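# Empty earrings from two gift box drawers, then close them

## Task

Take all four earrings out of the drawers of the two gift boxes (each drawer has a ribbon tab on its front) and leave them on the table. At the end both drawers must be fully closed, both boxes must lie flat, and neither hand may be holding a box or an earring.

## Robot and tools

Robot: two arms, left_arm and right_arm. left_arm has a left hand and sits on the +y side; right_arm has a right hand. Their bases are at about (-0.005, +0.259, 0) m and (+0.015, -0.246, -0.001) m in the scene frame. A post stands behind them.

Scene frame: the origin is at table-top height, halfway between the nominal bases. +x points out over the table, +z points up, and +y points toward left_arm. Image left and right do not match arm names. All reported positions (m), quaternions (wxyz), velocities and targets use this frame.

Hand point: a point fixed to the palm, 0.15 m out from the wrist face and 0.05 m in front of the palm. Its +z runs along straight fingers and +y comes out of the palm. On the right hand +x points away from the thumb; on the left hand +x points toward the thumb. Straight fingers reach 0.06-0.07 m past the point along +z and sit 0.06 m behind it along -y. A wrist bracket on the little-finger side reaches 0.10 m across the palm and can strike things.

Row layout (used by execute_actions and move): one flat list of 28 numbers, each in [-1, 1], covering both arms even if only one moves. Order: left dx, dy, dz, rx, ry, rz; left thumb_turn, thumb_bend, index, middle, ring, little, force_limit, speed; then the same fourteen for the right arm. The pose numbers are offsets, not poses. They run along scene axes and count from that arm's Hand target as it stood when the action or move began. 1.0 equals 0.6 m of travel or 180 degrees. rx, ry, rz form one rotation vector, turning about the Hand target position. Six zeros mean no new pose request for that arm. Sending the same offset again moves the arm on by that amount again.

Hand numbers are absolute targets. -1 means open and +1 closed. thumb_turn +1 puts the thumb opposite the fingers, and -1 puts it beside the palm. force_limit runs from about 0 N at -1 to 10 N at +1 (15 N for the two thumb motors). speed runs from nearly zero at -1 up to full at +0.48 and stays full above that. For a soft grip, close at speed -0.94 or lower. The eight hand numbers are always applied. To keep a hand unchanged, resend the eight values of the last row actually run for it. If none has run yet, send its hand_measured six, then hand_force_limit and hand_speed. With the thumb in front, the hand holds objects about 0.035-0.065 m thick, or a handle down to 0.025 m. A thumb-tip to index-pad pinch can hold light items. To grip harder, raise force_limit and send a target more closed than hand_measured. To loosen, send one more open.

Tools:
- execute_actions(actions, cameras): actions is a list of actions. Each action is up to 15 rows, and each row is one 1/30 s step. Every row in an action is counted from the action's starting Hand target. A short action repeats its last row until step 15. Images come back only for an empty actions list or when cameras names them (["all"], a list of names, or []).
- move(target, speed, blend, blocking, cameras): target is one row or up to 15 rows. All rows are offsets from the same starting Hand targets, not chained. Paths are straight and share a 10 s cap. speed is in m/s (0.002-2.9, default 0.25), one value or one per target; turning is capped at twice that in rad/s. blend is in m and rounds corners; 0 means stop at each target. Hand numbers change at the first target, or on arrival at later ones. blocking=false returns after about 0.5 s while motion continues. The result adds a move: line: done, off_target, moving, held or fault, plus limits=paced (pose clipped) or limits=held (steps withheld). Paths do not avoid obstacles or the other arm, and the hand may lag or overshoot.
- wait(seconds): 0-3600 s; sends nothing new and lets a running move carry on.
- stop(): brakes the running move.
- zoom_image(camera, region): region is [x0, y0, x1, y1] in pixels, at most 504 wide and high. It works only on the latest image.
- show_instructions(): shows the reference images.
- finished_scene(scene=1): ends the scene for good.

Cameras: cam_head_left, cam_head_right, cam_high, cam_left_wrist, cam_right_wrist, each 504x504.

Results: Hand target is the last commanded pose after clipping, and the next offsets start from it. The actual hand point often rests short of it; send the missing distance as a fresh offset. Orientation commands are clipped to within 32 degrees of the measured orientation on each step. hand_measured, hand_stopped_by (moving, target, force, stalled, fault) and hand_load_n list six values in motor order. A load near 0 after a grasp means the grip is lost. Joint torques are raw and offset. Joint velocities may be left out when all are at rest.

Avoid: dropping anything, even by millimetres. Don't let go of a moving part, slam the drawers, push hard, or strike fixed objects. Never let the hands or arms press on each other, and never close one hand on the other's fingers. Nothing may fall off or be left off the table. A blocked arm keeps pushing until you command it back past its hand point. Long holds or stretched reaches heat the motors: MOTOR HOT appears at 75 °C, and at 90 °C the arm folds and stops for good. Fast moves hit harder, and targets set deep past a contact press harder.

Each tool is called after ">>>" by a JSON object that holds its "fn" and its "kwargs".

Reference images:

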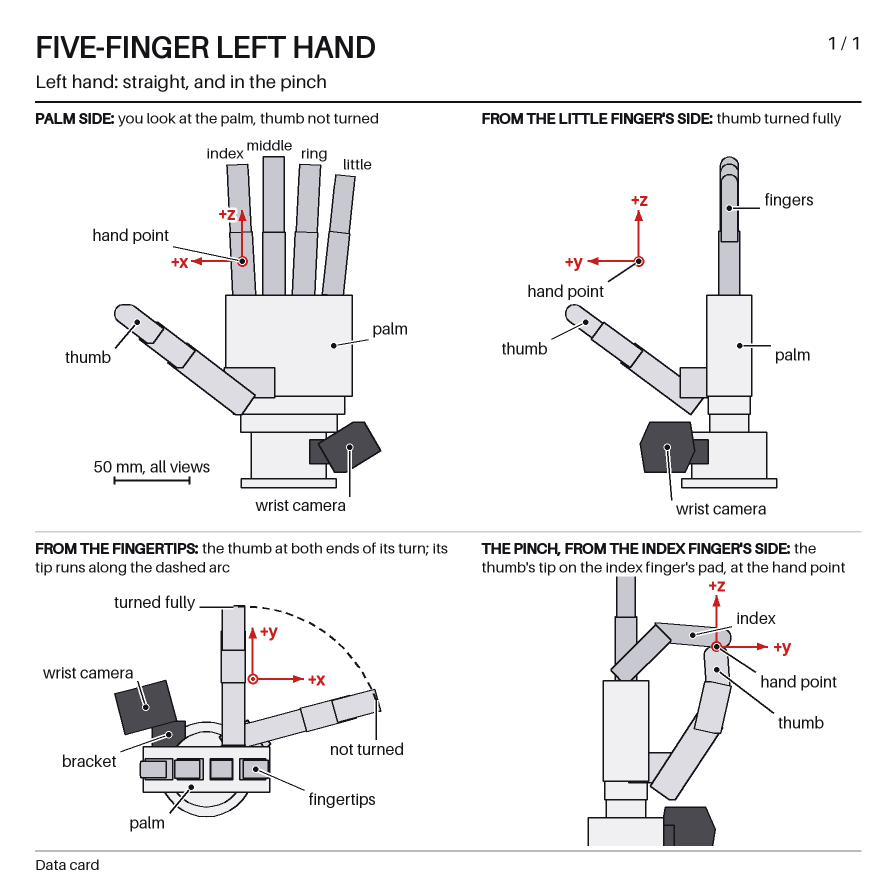

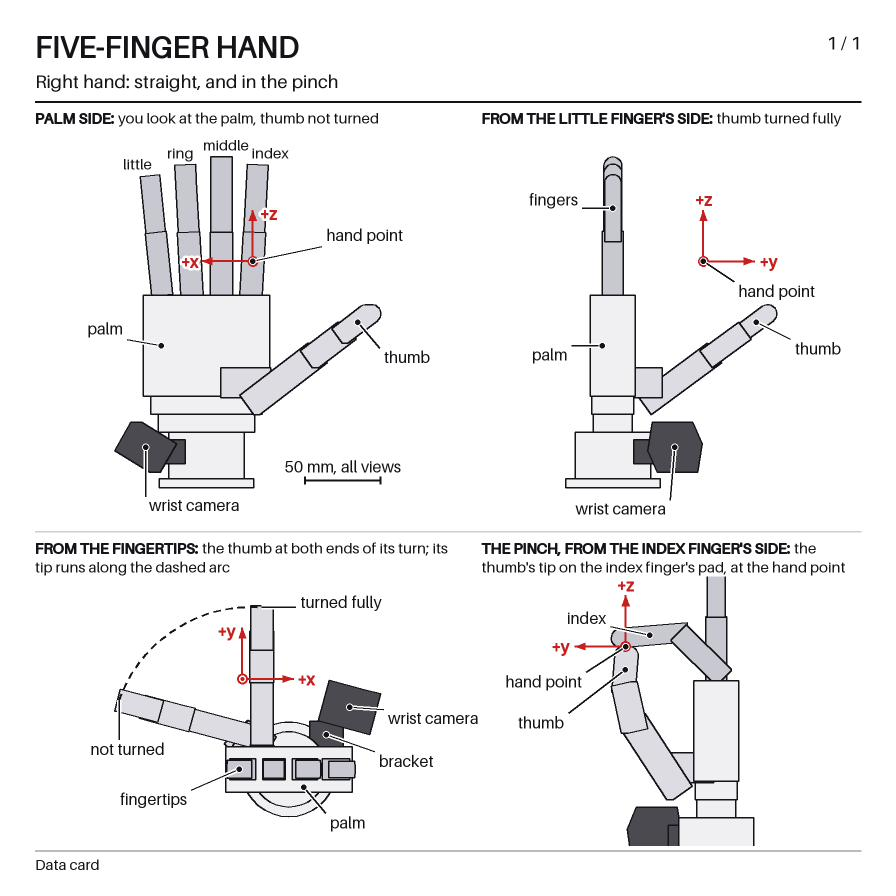

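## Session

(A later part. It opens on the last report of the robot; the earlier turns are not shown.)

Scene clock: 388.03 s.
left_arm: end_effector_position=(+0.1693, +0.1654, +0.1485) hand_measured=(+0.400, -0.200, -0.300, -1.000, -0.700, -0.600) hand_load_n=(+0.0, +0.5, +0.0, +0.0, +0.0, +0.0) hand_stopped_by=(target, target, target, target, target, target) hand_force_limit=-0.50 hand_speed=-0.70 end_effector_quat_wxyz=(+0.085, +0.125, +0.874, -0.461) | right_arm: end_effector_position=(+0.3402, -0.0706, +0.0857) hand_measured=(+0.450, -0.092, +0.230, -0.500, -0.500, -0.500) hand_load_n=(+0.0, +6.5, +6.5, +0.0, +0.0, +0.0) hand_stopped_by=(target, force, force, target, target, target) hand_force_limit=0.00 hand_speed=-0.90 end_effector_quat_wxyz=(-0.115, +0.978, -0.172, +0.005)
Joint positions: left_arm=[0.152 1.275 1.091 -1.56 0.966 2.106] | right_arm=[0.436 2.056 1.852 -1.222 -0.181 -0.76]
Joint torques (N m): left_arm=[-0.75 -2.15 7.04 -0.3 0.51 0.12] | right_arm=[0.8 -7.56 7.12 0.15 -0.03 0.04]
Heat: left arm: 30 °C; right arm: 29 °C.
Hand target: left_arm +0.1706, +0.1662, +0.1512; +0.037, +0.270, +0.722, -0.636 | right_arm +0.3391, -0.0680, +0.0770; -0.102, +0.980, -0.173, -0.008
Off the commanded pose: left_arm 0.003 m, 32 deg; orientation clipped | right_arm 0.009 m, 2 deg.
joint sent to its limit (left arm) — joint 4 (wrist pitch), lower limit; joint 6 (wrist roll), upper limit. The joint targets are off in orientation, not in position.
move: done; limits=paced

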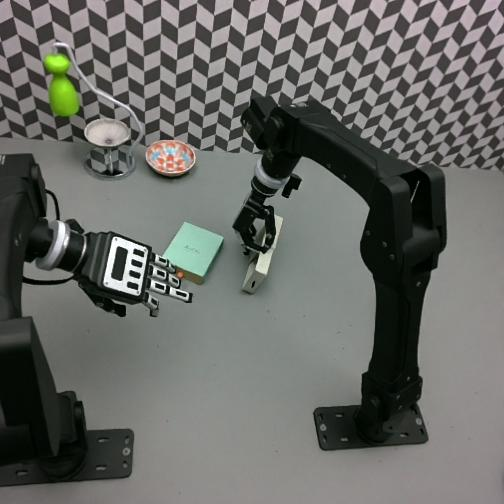

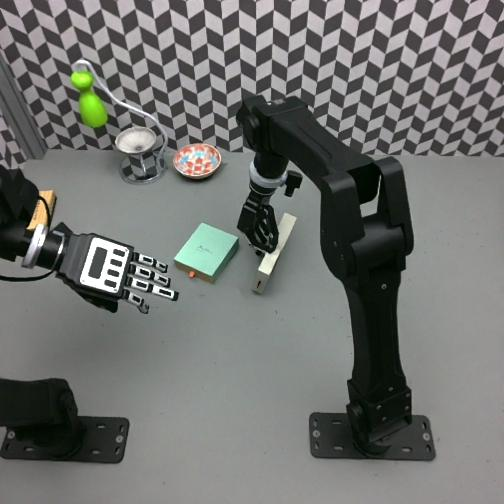

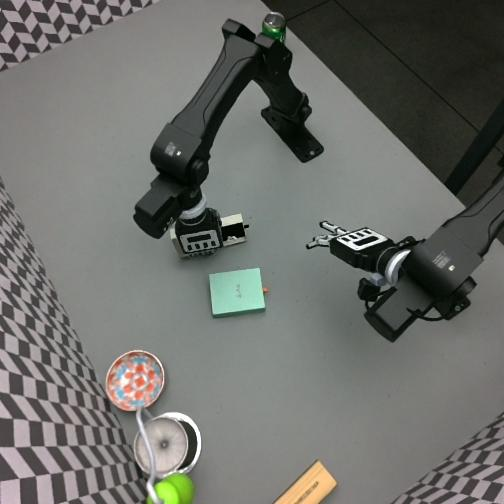

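>>> {"fn": "move", "kwargs": {"target": [[0,0,0,0,0,0,0.4,-0.2,-0.3,-1,-0.7,-0.6,-0.5,-0.7,0.0112,0.0307,-0.0067,-0.0870,0.0317,0,0.45,0.12,0.35,-0.5,-0.5,-0.5,0.0,-0.9]], "speed": 0.04, "cameras": ["cam_head_left","cam_head_right","cam_high"]}}

>>> {"fn": "zoom_image", "kwargs": {"camera": "cam_head_right", "region": [230, 190, 340, 300]}}

>>> {"fn": "zoom_image", "kwargs": {"camera": "cam_high", "region": [150, 150, 280, 280]}}

Scene clock: 393.03 s.
left_arm: end_effector_position=(+0.1693, +0.1654, +0.1485) hand_measured=(+0.400, -0.200, -0.300, -1.000, -0.700, -0.600) hand_load_n=(+0.0, +0.0, +0.0, +0.0, +0.0, +0.0) hand_stopped_by=(target, target, target, target, target, target) hand_force_limit=-0.50 hand_speed=-0.70 end_effector_quat_wxyz=(+0.085, +0.125, +0.874, -0.461) | right_arm: end_effector_position=(+0.3481, -0.0513, +0.0846) hand_measured=(+0.450, -0.092, +0.230, -0.500, -0.500, -0.500) hand_load_n=(+0.0, +6.5, +6.0, +0.0, +0.0, +0.0) hand_stopped_by=(target, force, force, target, target, target) hand_force_limit=0.00 hand_speed=-0.90 end_effector_quat_wxyz=(+0.010, +0.984, -0.178, -0.005)
Joint positions: left_arm=[0.152 1.275 1.091 -1.56 0.966 2.106] | right_arm=[0.548 2.382 2.346 -1.556 0.007 -0.65]
Joint torques (N m): left_arm=[-0.72 -2.13 7.06 -0.3 0.51 0.12] | right_arm=[0.79 -9.01 6.6 -0.16 0.12 0.04]
Heat: left arm: 29 °C; right arm: 29 °C.
Hand target: left_arm +0.1706, +0.1662, +0.1512; +0.037, +0.270, +0.722, -0.636 | right_arm +0.3459, -0.0495, +0.0730; +0.041, +0.983, -0.177, -0.033
Off the commanded pose: left_arm 0.003 m, 32 deg; orientation clipped | right_arm 0.012 m, 5 deg.
joint sent to its limit (left arm) — joint 4 (wrist pitch), lower limit; joint 6 (wrist roll), upper limit. The joint targets are off in orientation, not in position.
joint sent to its limit (right arm) — joint 4 (wrist pitch), lower limit. The joint targets still meet the commanded pose.
move: off_target (right_arm); limits=paced

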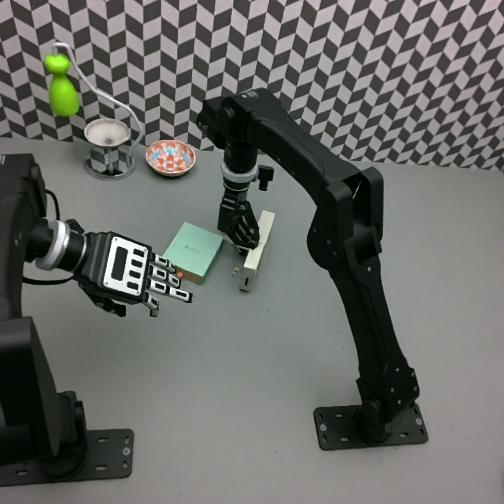

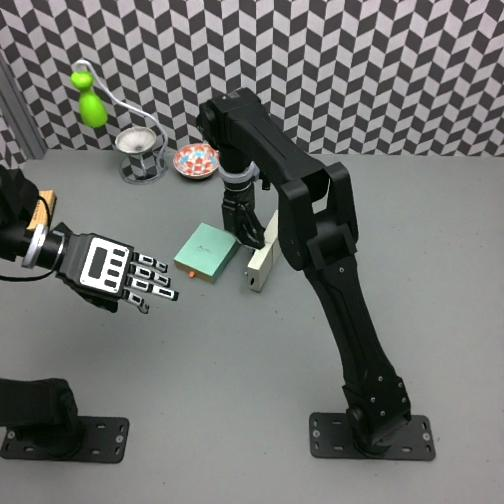

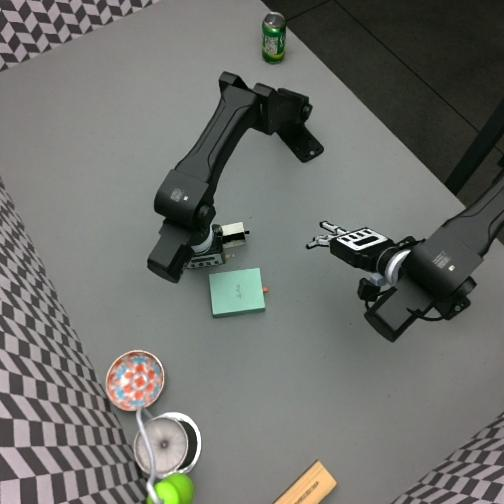

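Scaled by 4.582 from the camera's image (finer frame: 720x720).

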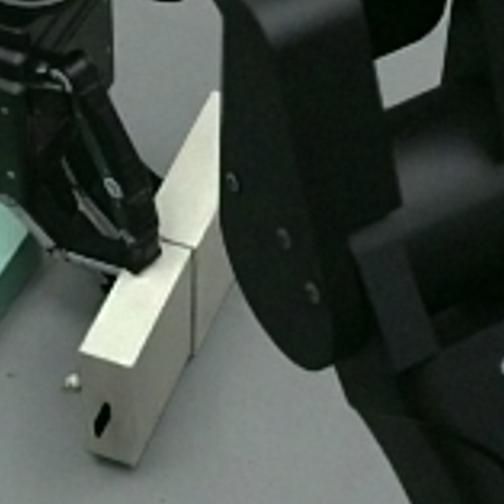

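Scaled by 3.877 from the camera's image (finer frame: 720x720).

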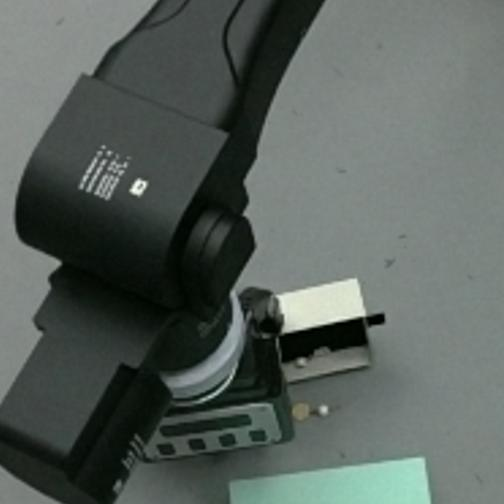

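>>> {"fn": "zoom_image", "kwargs": {"camera": "cam_head_left", "region": [200, 190, 310, 300]}}

>>> {"fn": "zoom_image", "kwargs": {"camera": "cam_high", "region": [190, 205, 260, 275]}}

Scaled by 4.582 from the camera's image (finer frame: 720x720).

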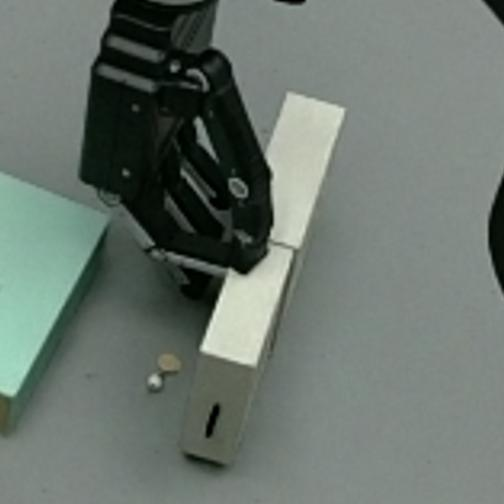

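Scaled by 7.200 from the camera's image (finer frame: 720x720).

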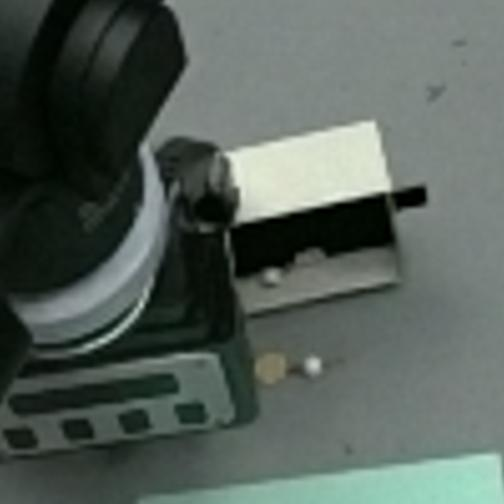

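>>> {"fn": "move", "kwargs": {"target": [[0,0,0,0,0,0,0.4,-0.2,-0.3,-1,-0.7,-0.6,-0.5,-0.7,-0.0399,-0.110,0.0033,0,0,0,0.45,0.12,0.35,-0.5,-0.5,-0.5,0.0,-0.9]], "speed": 0.05, "cameras": ["cam_head_left","cam_head_right","cam_high"]}}

>>> {"fn": "zoom_image", "kwargs": {"camera": "cam_head_left", "region": [210, 190, 320, 300]}}

>>> {"fn": "zoom_image", "kwargs": {"camera": "cam_high", "region": [150, 150, 280, 280]}}

Scene clock: 404.77 s.
left_arm: end_effector_position=(+0.1693, +0.1654, +0.1485) hand_measured=(+0.400, -0.200, -0.300, -1.000, -0.700, -0.600) hand_load_n=(+0.0, +0.0, +0.0, +0.0, +0.0, +0.0) hand_stopped_by=(target, target, target, target, target, target) hand_force_limit=-0.50 hand_speed=-0.70 end_effector_quat_wxyz=(+0.085, +0.125, +0.874, -0.461) | right_arm: end_effector_position=(+0.3164, -0.1089, +0.0758) hand_measured=(+0.450, -0.092, +0.230, -0.500, -0.500, -0.500) hand_load_n=(+0.0, +6.5, +5.0, +0.5, +0.0, +0.0) hand_stopped_by=(target, force, force, target, target, target) hand_force_limit=0.00 hand_speed=-0.90 end_effector_quat_wxyz=(+0.043, +0.982, -0.177, -0.046)
Joint positions: left_arm=[0.152 1.275 1.091 -1.56 0.966 2.106] | right_arm=[0.469 2.209 1.982 -1.469 0.011 -0.731]
Joint torques (N m): left_arm=[-0.75 -2.14 7.04 -0.29 0.49 0.13] | right_arm=[-1.25 -13.18 2.82 0.15 0.21 -0.18]
Heat: left arm: 29 °C; right arm: 31 °C.
Hand target: left_arm +0.1706, +0.1662, +0.1512; +0.037, +0.270, +0.722, -0.636 | right_arm +0.3220, -0.1155, +0.0750; +0.041, +0.983, -0.177, -0.032
Off the commanded pose: left_arm 0.003 m, 32 deg | right_arm 0.009 m, 2 deg.
joint sent to its limit (left arm) — joint 4 (wrist pitch), lower limit; joint 6 (wrist roll), upper limit. The joint targets are off in orientation, not in position.
move: done

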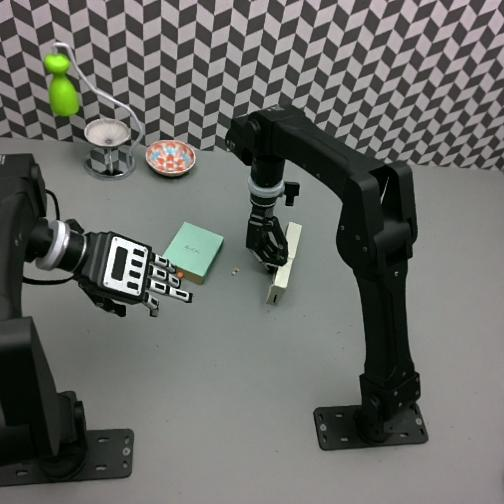

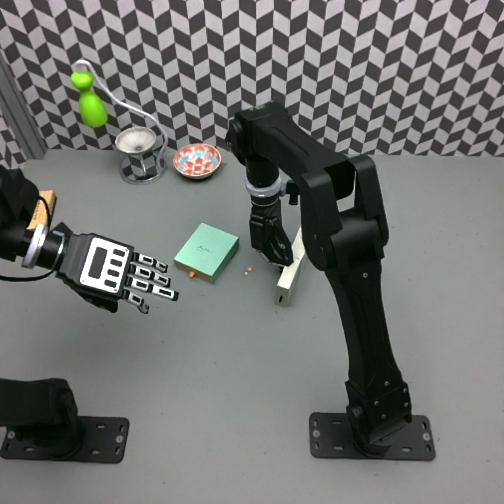

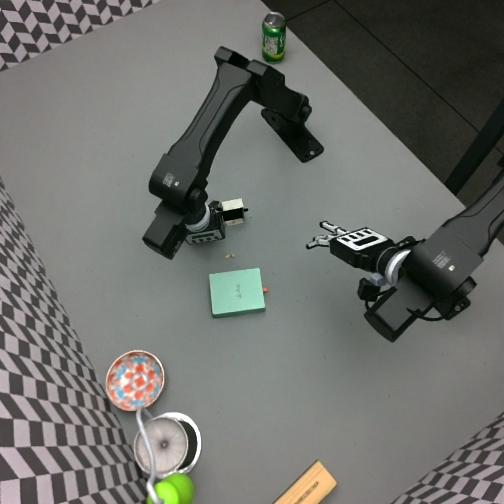

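Scaled by 4.582 from the camera's image (finer frame: 720x720).

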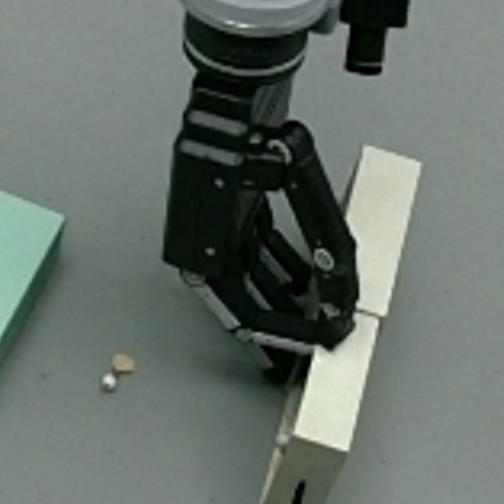

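Scaled by 3.877 from the camera's image (finer frame: 720x720).

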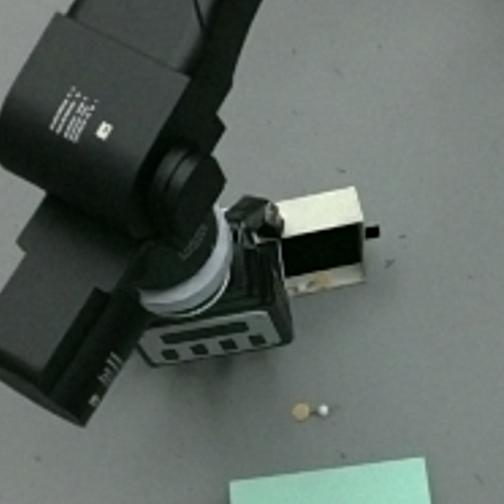

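>>> {"fn": "move", "kwargs": {"target": [[0,0,0,0,0,0,0.4,-0.2,-0.3,-1,-0.7,-0.6,-0.5,-0.7,0.0115,0.030,0.0067,-0.0783,0.0285,0,0.45,0.12,0.35,-0.5,-0.5,-0.5,0.0,-0.9]], "speed": 0.04, "cameras": ["cam_head_left","cam_head_right","cam_high"]}}

>>> {"fn": "zoom_image", "kwargs": {"camera": "cam_head_left", "region": [210, 190, 320, 300]}}

>>> {"fn": "zoom_image", "kwargs": {"camera": "cam_high", "region": [150, 150, 280, 280]}}

Scene clock: 410.23 s.
left_arm: end_effector_position=(+0.1693, +0.1654, +0.1485) hand_measured=(+0.400, -0.200, -0.300, -1.000, -0.700, -0.600) hand_load_n=(+0.0, +0.0, +0.0, +0.0, -0.5, +0.0) hand_stopped_by=(target, target, target, target, target, target) hand_force_limit=-0.50 hand_speed=-0.70 end_effector_quat_wxyz=(+0.085, +0.125, +0.874, -0.461) | right_arm: end_effector_position=(+0.3300, -0.0991, +0.0874) hand_measured=(+0.450, -0.092, +0.230, -0.500, -0.500, -0.500) hand_load_n=(+0.0, +5.5, +6.5, +0.0, +0.0, +0.5) hand_stopped_by=(target, force, force, target, target, target) hand_force_limit=0.00 hand_speed=-0.90 end_effector_quat_wxyz=(+0.107, +0.979, -0.175, +0.010)
Joint positions: left_arm=[0.152 1.275 1.091 -1.56 0.966 2.106] | right_arm=[0.549 2.293 2.147 -1.555 0.172 -0.644]
Joint torques (N m): left_arm=[-0.73 -2.14 7.05 -0.29 0.5 0.11] | right_arm=[0.81 -8.49 6.53 -0.36 0.29 0.07]
Heat: left arm: 29 °C; right arm: 32 °C.
Hand target: left_arm +0.1706, +0.1662, +0.1512; +0.037, +0.270, +0.722, -0.636 | right_arm +0.3288, -0.0976, +0.0790; +0.169, +0.968, -0.178, -0.054
Off the commanded pose: left_arm 0.003 m, 32 deg | right_arm 0.009 m, 10 deg.
joint sent to its limit (left arm) — joint 4 (wrist pitch), lower limit; joint 6 (wrist roll), upper limit. The joint targets are off in orientation, not in position.
joint sent to its limit (right arm) — joint 4 (wrist pitch), lower limit. The joint targets are off in orientation, not in position.
move: off_target (right_arm)

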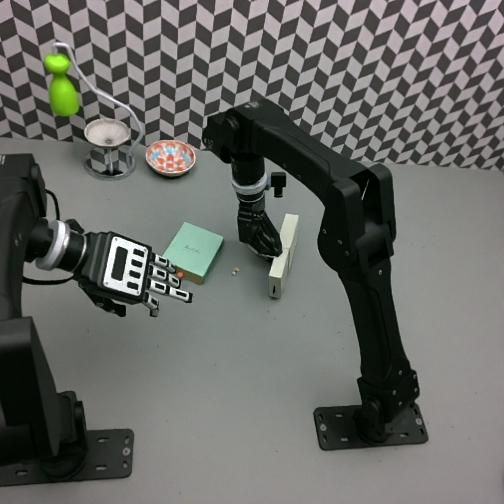

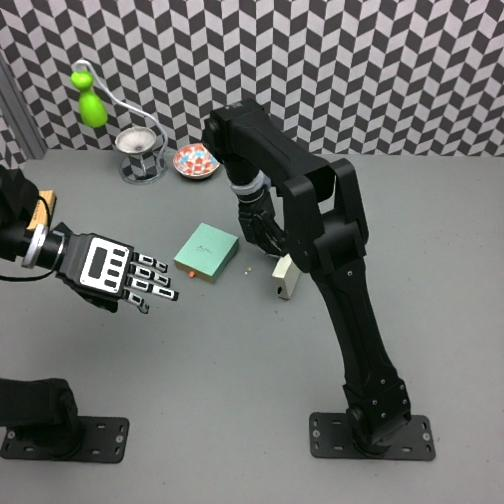

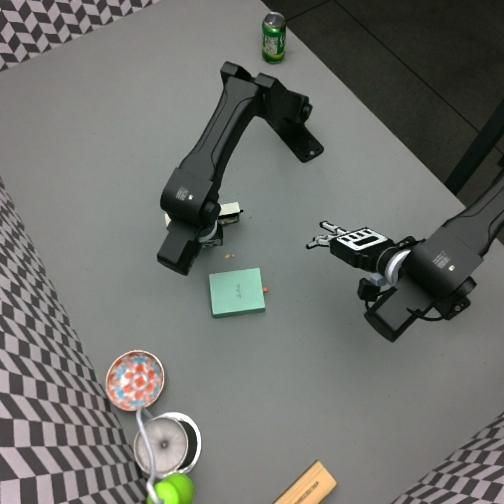

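Scaled by 4.582 from the camera's image (finer frame: 720x720).

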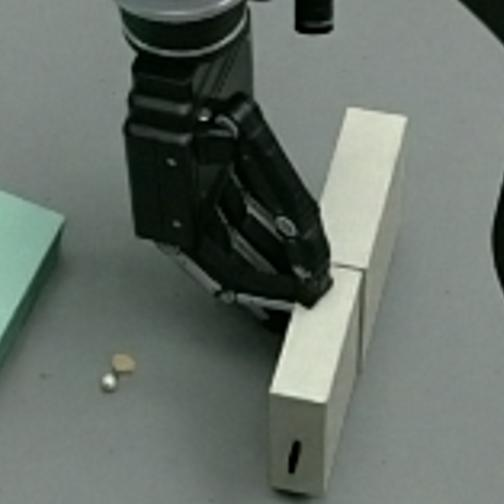

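Scaled by 3.877 from the camera's image (finer frame: 720x720).

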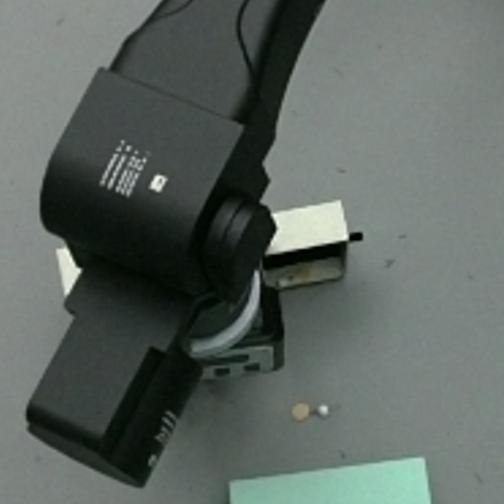

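>>> {"fn": "move", "kwargs": {"target": [[0,0,0,0,0,0,0.4,-0.2,-0.3,-1,-0.7,-0.6,-0.5,-0.7,-0.0285,-0.0783,-0.005,0,0,0,0.45,0.12,0.35,-0.5,-0.5,-0.5,0.0,-0.9]], "speed": 0.05, "cameras": ["cam_head_left","cam_head_right","cam_high"]}}

>>> {"fn": "zoom_image", "kwargs": {"camera": "cam_head_left", "region": [220, 200, 330, 310]}}

>>> {"fn": "zoom_image", "kwargs": {"camera": "cam_high", "region": [150, 150, 280, 280]}}

Scene clock: 413.27 s.
left_arm: end_effector_position=(+0.1693, +0.1654, +0.1485) hand_measured=(+0.400, -0.200, -0.300, -1.000, -0.700, -0.600) hand_load_n=(+0.0, +0.0, +0.0, -0.5, +0.0, +0.0) hand_stopped_by=(target, target, target, target, target, target) hand_force_limit=-0.50 hand_speed=-0.70 end_effector_quat_wxyz=(+0.085, +0.125, +0.874, -0.461) | right_arm: end_effector_position=(+0.3127, -0.1377, +0.0758) hand_measured=(+0.450, -0.092, +0.230, -0.500, -0.500, -0.500) hand_load_n=(+0.0, +7.0, +5.5, +0.5, +0.0, +0.0) hand_stopped_by=(target, force, force, target, target, target) hand_force_limit=0.00 hand_speed=-0.90 end_effector_quat_wxyz=(+0.158, +0.971, -0.175, -0.042)
Joint positions: left_arm=[0.152 1.275 1.091 -1.56 0.966 2.106] | right_arm=[0.493 2.293 2.032 -1.578 0.19 -0.683]
Joint torques (N m): left_arm=[-0.7 -2.11 7.02 -0.29 0.5 0.12] | right_arm=[-1.14 -12.55 2.93 -0.36 0.24 -0.11]
Heat: left arm: 28 °C; right arm: 33 °C.
Hand target: left_arm +0.1706, +0.1662, +0.1512; +0.037, +0.270, +0.722, -0.636 | right_arm +0.3118, -0.1445, +0.0760; +0.169, +0.968, -0.178, -0.054
Off the commanded pose: left_arm 0.003 m, 32 deg | right_arm 0.007 m, 2 deg.
joint read past its limit (right arm) — joint 4 (wrist pitch), lower limit.
joint sent to its limit (left arm) — joint 4 (wrist pitch), lower limit; joint 6 (wrist roll), upper limit. The joint targets are off in orientation, not in position.
joint sent to its limit (right arm) — joint 4 (wrist pitch), lower limit. The joint targets still meet the commanded pose.
move: done; limits=paced

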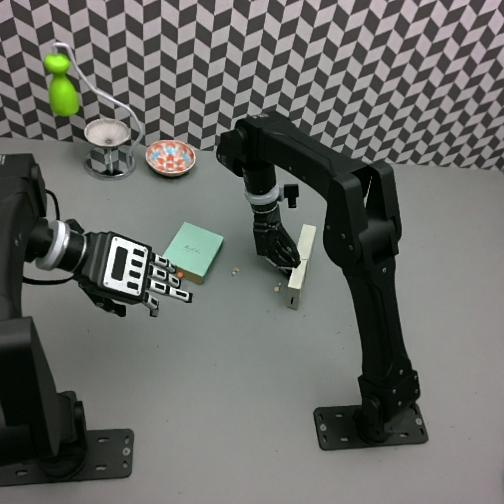

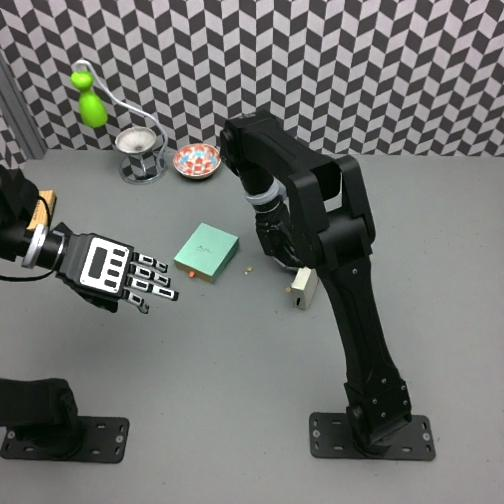

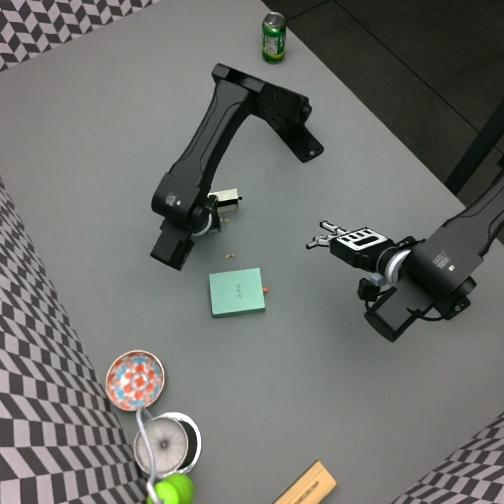

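Scaled by 4.582 from the camera's image (finer frame: 720x720).

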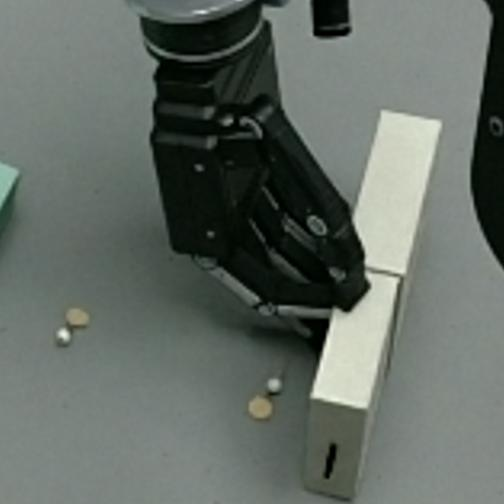

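Scaled by 3.877 from the camera's image (finer frame: 720x720).

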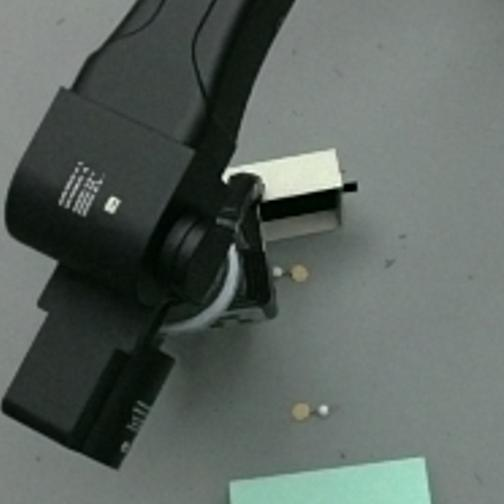

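>>> {"fn": "move", "kwargs": {"target": [[0,0,0,0,0,0,0.4,-0.2,-0.3,-1,-0.7,-0.6,-0.5,-0.7,0,-0.008,0.022,0.0,0.0,0,0.45,0.12,0.35,-0.5,-0.5,-0.5,0.0,-0.9]], "speed": 0.04, "cameras": ["cam_head_left","cam_head_right","cam_high"]}}

>>> {"fn": "zoom_image", "kwargs": {"camera": "cam_head_left", "region": [220, 200, 330, 310]}}

Scene clock: 421.23 s.
left_arm: end_effector_position=(+0.1693, +0.1654, +0.1485) hand_measured=(+0.400, -0.200, -0.300, -1.000, -0.700, -0.600) hand_load_n=(+0.0, +0.0, +0.0, +0.0, +0.0, +0.0) hand_stopped_by=(target, target, target, target, target, target) hand_force_limit=-0.50 hand_speed=-0.70 end_effector_quat_wxyz=(+0.085, +0.125, +0.874, -0.461) | right_arm: end_effector_position=(+0.3110, -0.1439, +0.0788) hand_measured=(+0.450, -0.092, +0.230, -0.500, -0.500, -0.500) hand_load_n=(+0.0, +6.0, +6.0, +0.0, +0.0, +0.0) hand_stopped_by=(target, force, force, target, target, target) hand_force_limit=0.00 hand_speed=-0.90 end_effector_quat_wxyz=(+0.159, +0.971, -0.173, -0.044)
Joint positions: left_arm=[0.152 1.275 1.091 -1.56 0.966 2.106] | right_arm=[0.483 2.274 2.01 -1.577 0.193 -0.697]
Joint torques (N m): left_arm=[-0.73 -2.11 7.02 -0.3 0.5 0.12] | right_arm=[-0.81 -15.02 3.38 -0.38 0.28 -0.1]
Heat: left arm: 28 °C; right arm: 36 °C.
Hand target: left_arm +0.1706, +0.1662, +0.1512; +0.037, +0.270, +0.722, -0.636 | right_arm +0.3118, -0.1493, +0.0892; +0.169, +0.968, -0.178, -0.054
Off the commanded pose: left_arm 0.003 m, 32 deg | right_arm 0.012 m, 2 deg.
joint read past its limit (right arm) — joint 4 (wrist pitch), lower limit.
joint sent to its limit (left arm) — joint 4 (wrist pitch), lower limit; joint 6 (wrist roll), upper limit. The joint targets are off in orientation, not in position.
joint sent to its limit (right arm) — joint 4 (wrist pitch), lower limit. The joint targets are off in orientation, not in position.
move: off_target (right_arm)

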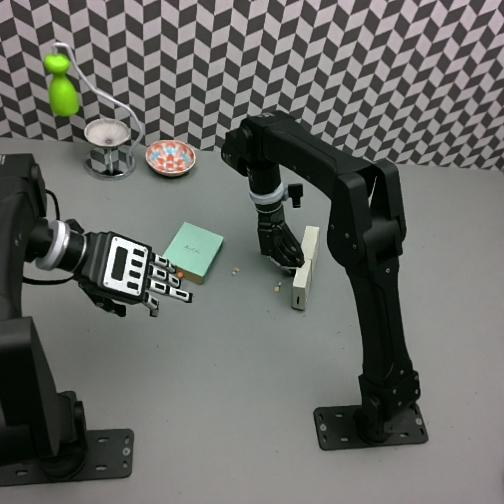

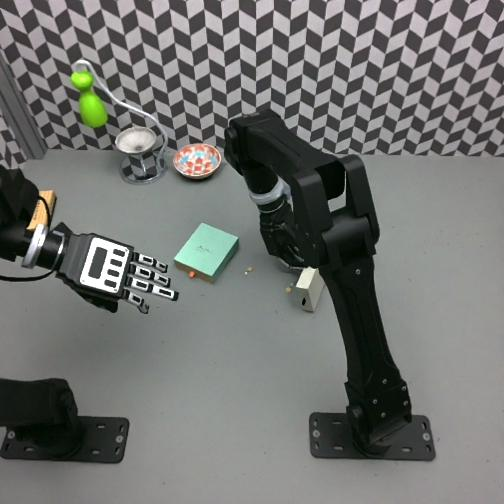

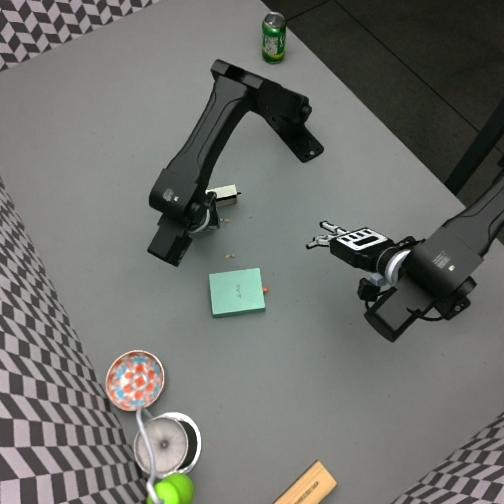

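Scaled by 4.582 from the camera's image (finer frame: 720x720).

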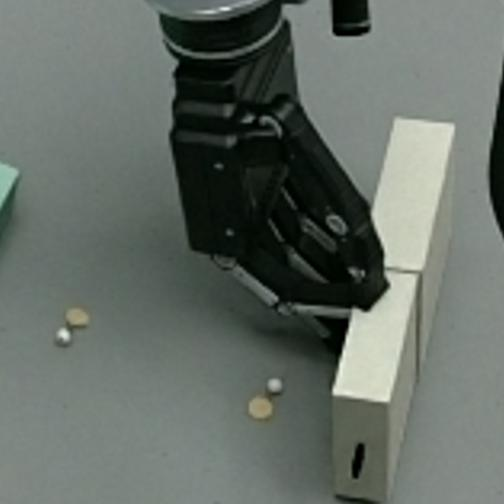

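>>> {"fn": "move", "kwargs": {"target": [[0,0,0,0,0,0,0.4,-0.2,-0.3,-1,-0.7,-0.6,-0.5,-0.7,0.1175,-0.0428,0.0,0.0783,-0.0285,0,0.45,0.12,0.35,-0.5,-0.5,-0.5,0.0,-0.9]], "speed": 0.05, "cameras": ["cam_head_left","cam_head_right","cam_high"]}}

>>> {"fn": "zoom_image", "kwargs": {"camera": "cam_head_left", "region": [220, 180, 330, 290]}}

>>> {"fn": "zoom_image", "kwargs": {"camera": "cam_high", "region": [150, 150, 280, 280]}}

Scene clock: 426.13 s.
left_arm: end_effector_position=(+0.1693, +0.1654, +0.1485) hand_measured=(+0.400, -0.200, -0.300, -1.000, -0.700, -0.600) hand_load_n=(+0.0, +0.0, +0.0, +0.0, +0.0, +0.0) hand_stopped_by=(target, target, target, target, target, target) hand_force_limit=-0.50 hand_speed=-0.70 end_effector_quat_wxyz=(+0.085, +0.125, +0.874, -0.461) | right_arm: end_effector_position=(+0.3776, -0.1737, +0.1010) hand_measured=(+0.450, -0.092, +0.230, -0.500, -0.500, -0.500) hand_load_n=(+0.0, +6.0, +6.5, +0.0, +0.5, +0.0) hand_stopped_by=(target, force, force, target, target, target) hand_force_limit=0.00 hand_speed=-0.90 end_effector_quat_wxyz=(+0.034, +0.984, -0.176, -0.011)
Joint positions: left_arm=[0.152 1.275 1.091 -1.56 0.966 2.106] | right_arm=[0.286 2.295 2.248 -1.573 0.05 -0.916]
Joint torques (N m): left_arm=[-0.73 -2.14 7.04 -0.29 0.5 0.11] | right_arm=[-0.77 -8.54 6.61 -0.03 0.02 -0.11]
Heat: left arm: 28 °C; right arm: 35 °C.
Hand target: left_arm +0.1706, +0.1662, +0.1512; +0.037, +0.270, +0.722, -0.636 | right_arm +0.3823, -0.1749, +0.0892; +0.041, +0.983, -0.177, -0.032
Off the commanded pose: left_arm 0.003 m, 32 deg | right_arm 0.013 m, 3 deg.
joint read past its limit (right arm) — joint 4 (wrist pitch), lower limit.
joint sent to its limit (left arm) — joint 4 (wrist pitch), lower limit; joint 6 (wrist roll), upper limit. The joint targets are off in orientation, not in position.
joint sent to its limit (right arm) — joint 4 (wrist pitch), lower limit. The joint targets still meet the commanded pose.
move: off_target (right_arm)

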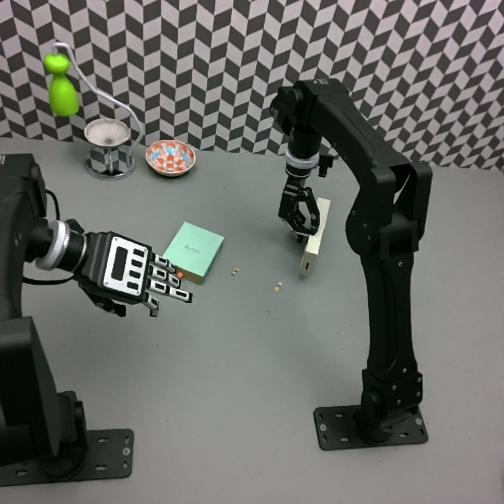

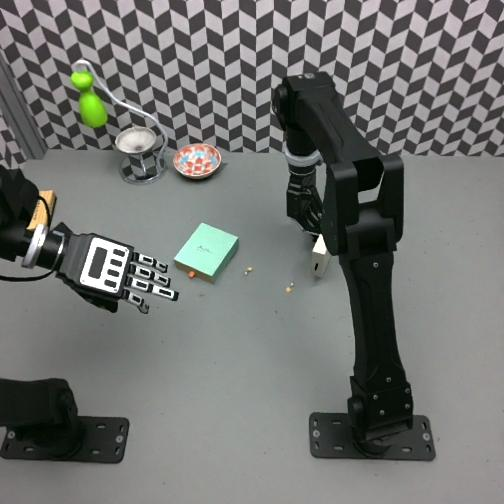

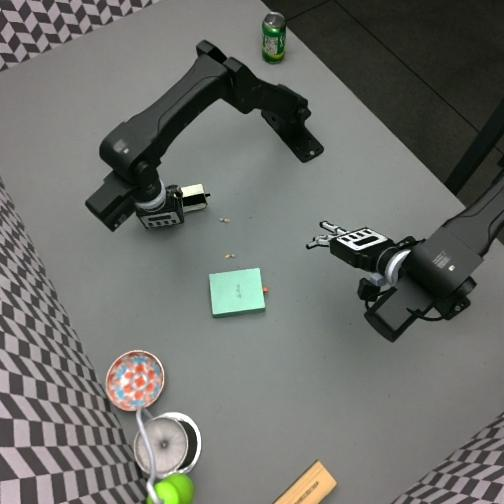

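Scaled by 4.582 from the camera's image (finer frame: 720x720).

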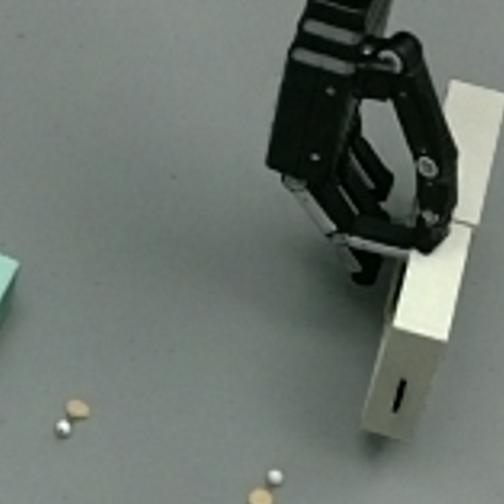

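Scaled by 3.877 from the camera's image (finer frame: 720x720).

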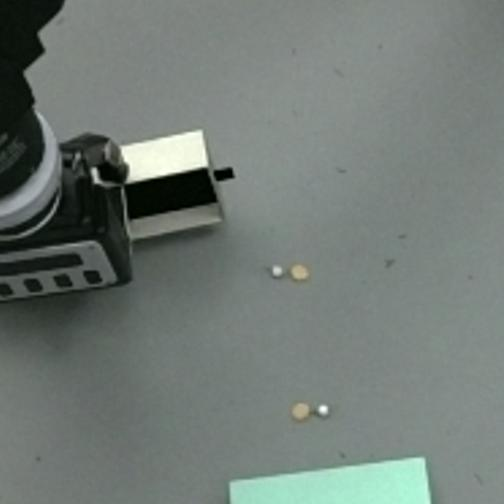

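>>> {"fn": "move", "kwargs": {"target": [[0,0,0,0,0,0,0.4,-0.2,-0.3,-1,-0.7,-0.6,-0.5,-0.7,0.0093,0.0045,-0.0133,0.1149,-0.0418,0,0.45,0.12,0.35,-0.5,-0.5,-0.5,0.0,-0.9]], "speed": 0.05, "cameras": ["cam_head_left","cam_head_right"]}}

>>> {"fn": "zoom_image", "kwargs": {"camera": "cam_head_left", "region": [220, 180, 330, 290]}}

Scene clock: 432.20 s.
left_arm: end_effector_position=(+0.1693, +0.1654, +0.1485) hand_measured=(+0.400, -0.200, -0.300, -1.000, -0.700, -0.600) hand_load_n=(+0.0, +0.5, +0.0, +0.0, +0.0, +0.0) hand_stopped_by=(target, target, target, target, target, target) hand_force_limit=-0.50 hand_speed=-0.70 end_effector_quat_wxyz=(+0.085, +0.125, +0.874, -0.461) | right_arm: end_effector_position=(+0.3835, -0.1715, +0.0780) hand_measured=(+0.450, -0.092, +0.228, -0.500, -0.500, -0.500) hand_load_n=(+0.0, +5.0, +8.5, +0.0, +0.0, +0.0) hand_stopped_by=(target, force, force, target, target, target) hand_force_limit=0.00 hand_speed=-0.90 end_effector_quat_wxyz=(-0.136, +0.975, -0.175, -0.016)
Joint positions: left_arm=[0.152 1.275 1.091 -1.56 0.966 2.106] | right_arm=[0.142 2.148 1.959 -1.32 -0.268 -1.053]
Joint torques (N m): left_arm=[-0.72 -2.14 7.04 -0.29 0.5 0.12] | right_arm=[-0.81 -13.52 3.52 0.47 -0.36 -0.18]
Heat: left arm: 28 °C; right arm: 35 °C.
Hand target: left_arm +0.1706, +0.1662, +0.1512; +0.037, +0.270, +0.722, -0.636 | right_arm +0.3879, -0.1723, +0.0812; -0.148, +0.974, -0.171, +0.000
Off the commanded pose: left_arm 0.003 m, 32 deg | right_arm 0.005 m, 2 deg.
joint sent to its limit (left arm) — joint 4 (wrist pitch), lower limit; joint 6 (wrist roll), upper limit. The joint targets are off in orientation, not in position.
move: done

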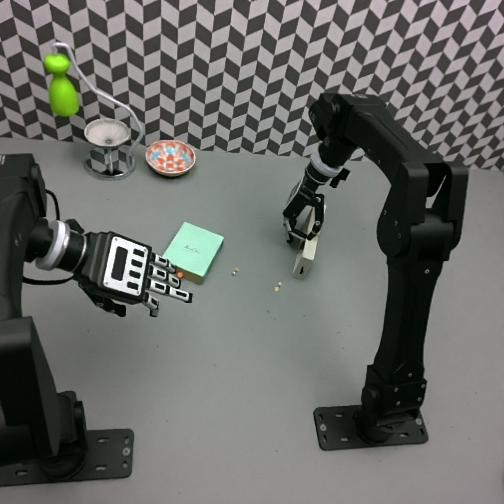

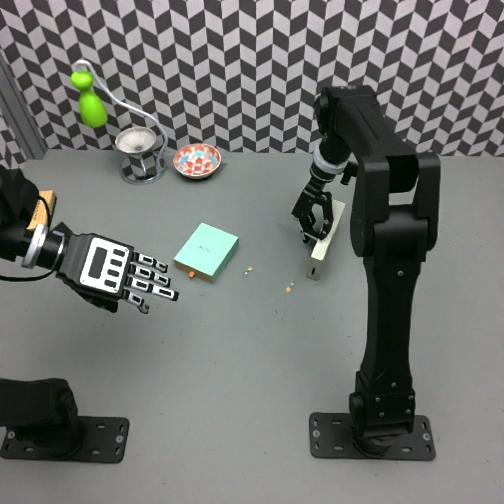

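Scaled by 4.582 from the camera's image (finer frame: 720x720).

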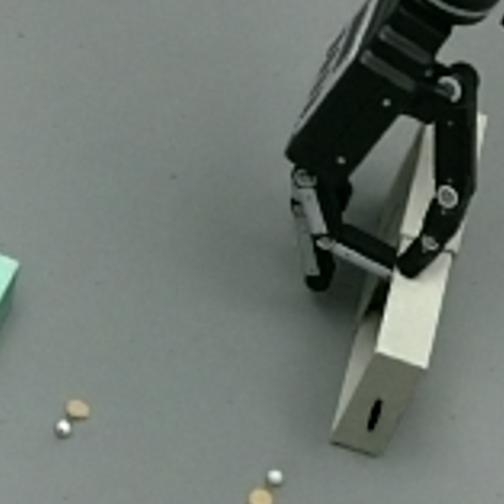

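>>> {"fn": "move", "kwargs": {"target": [[0,0,0,0,0,0,0.4,-0.2,-0.3,-1,-0.7,-0.6,-0.5,-0.7,0.0000,0.0078,0.0050,0.1034,-0.0376,0,0.45,0.12,0.35,-0.5,-0.5,-0.5,0.0,-0.9]], "speed": 0.05, "cameras": ["cam_head_left","cam_head_right"]}}

>>> {"fn": "zoom_image", "kwargs": {"camera": "cam_head_left", "region": [220, 180, 330, 290]}}

Scene clock: 437.37 s.
left_arm: end_effector_position=(+0.1693, +0.1654, +0.1485) hand_measured=(+0.400, -0.200, -0.300, -1.000, -0.700, -0.600) hand_load_n=(-0.5, +0.0, +0.0, +0.0, +0.0, +0.0) hand_stopped_by=(target, target, target, target, target, target) hand_force_limit=-0.50 hand_speed=-0.70 end_effector_quat_wxyz=(+0.085, +0.125, +0.874, -0.461) | right_arm: end_effector_position=(+0.3884, -0.1656, +0.0762) hand_measured=(+0.450, -0.092, +0.228, -0.500, -0.500, -0.500) hand_load_n=(+0.0, +5.5, +6.0, +0.0, +0.0, +0.0) hand_stopped_by=(target, force, force, target, target, target) hand_force_limit=0.00 hand_speed=-0.90 end_effector_quat_wxyz=(-0.306, +0.938, -0.162, +0.016)
Joint positions: left_arm=[0.152 1.275 1.091 -1.56 0.966 2.106] | right_arm=[0 2.007 1.696 -1.092 -0.603 -1.162]
Joint torques (N m): left_arm=[-0.73 -2.15 7.06 -0.3 0.5 0.11] | right_arm=[-0.91 -13.37 3.79 0.5 -0.53 -0.09]
Heat: left arm: 28 °C; right arm: 36 °C.
Hand target: left_arm +0.1706, +0.1662, +0.1512; +0.037, +0.270, +0.722, -0.636 | right_arm +0.3879, -0.1675, +0.0843; -0.313, +0.936, -0.160, +0.030
Off the commanded pose: left_arm 0.003 m, 32 deg | right_arm 0.008 m, 2 deg.
joint sent to its limit (left arm) — joint 4 (wrist pitch), lower limit; joint 6 (wrist roll), upper limit. The joint targets are off in orientation, not in position.
move: done

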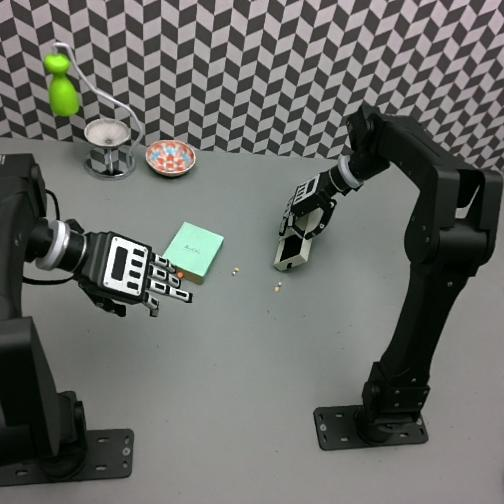

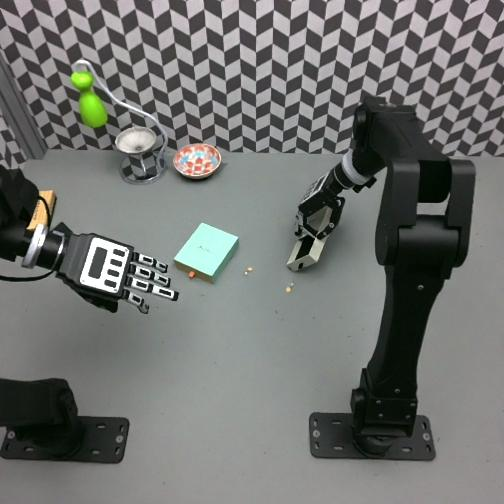

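Scaled by 4.582 from the camera's image (finer frame: 720x720).

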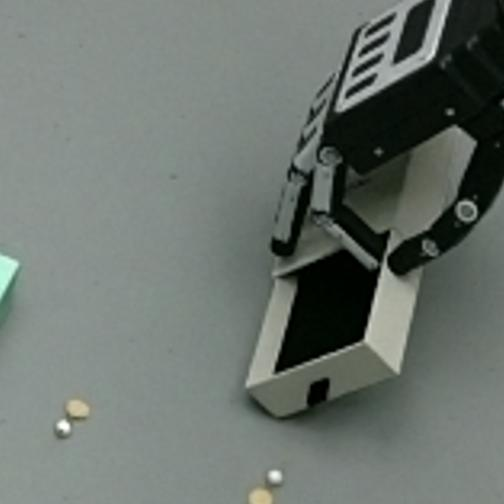

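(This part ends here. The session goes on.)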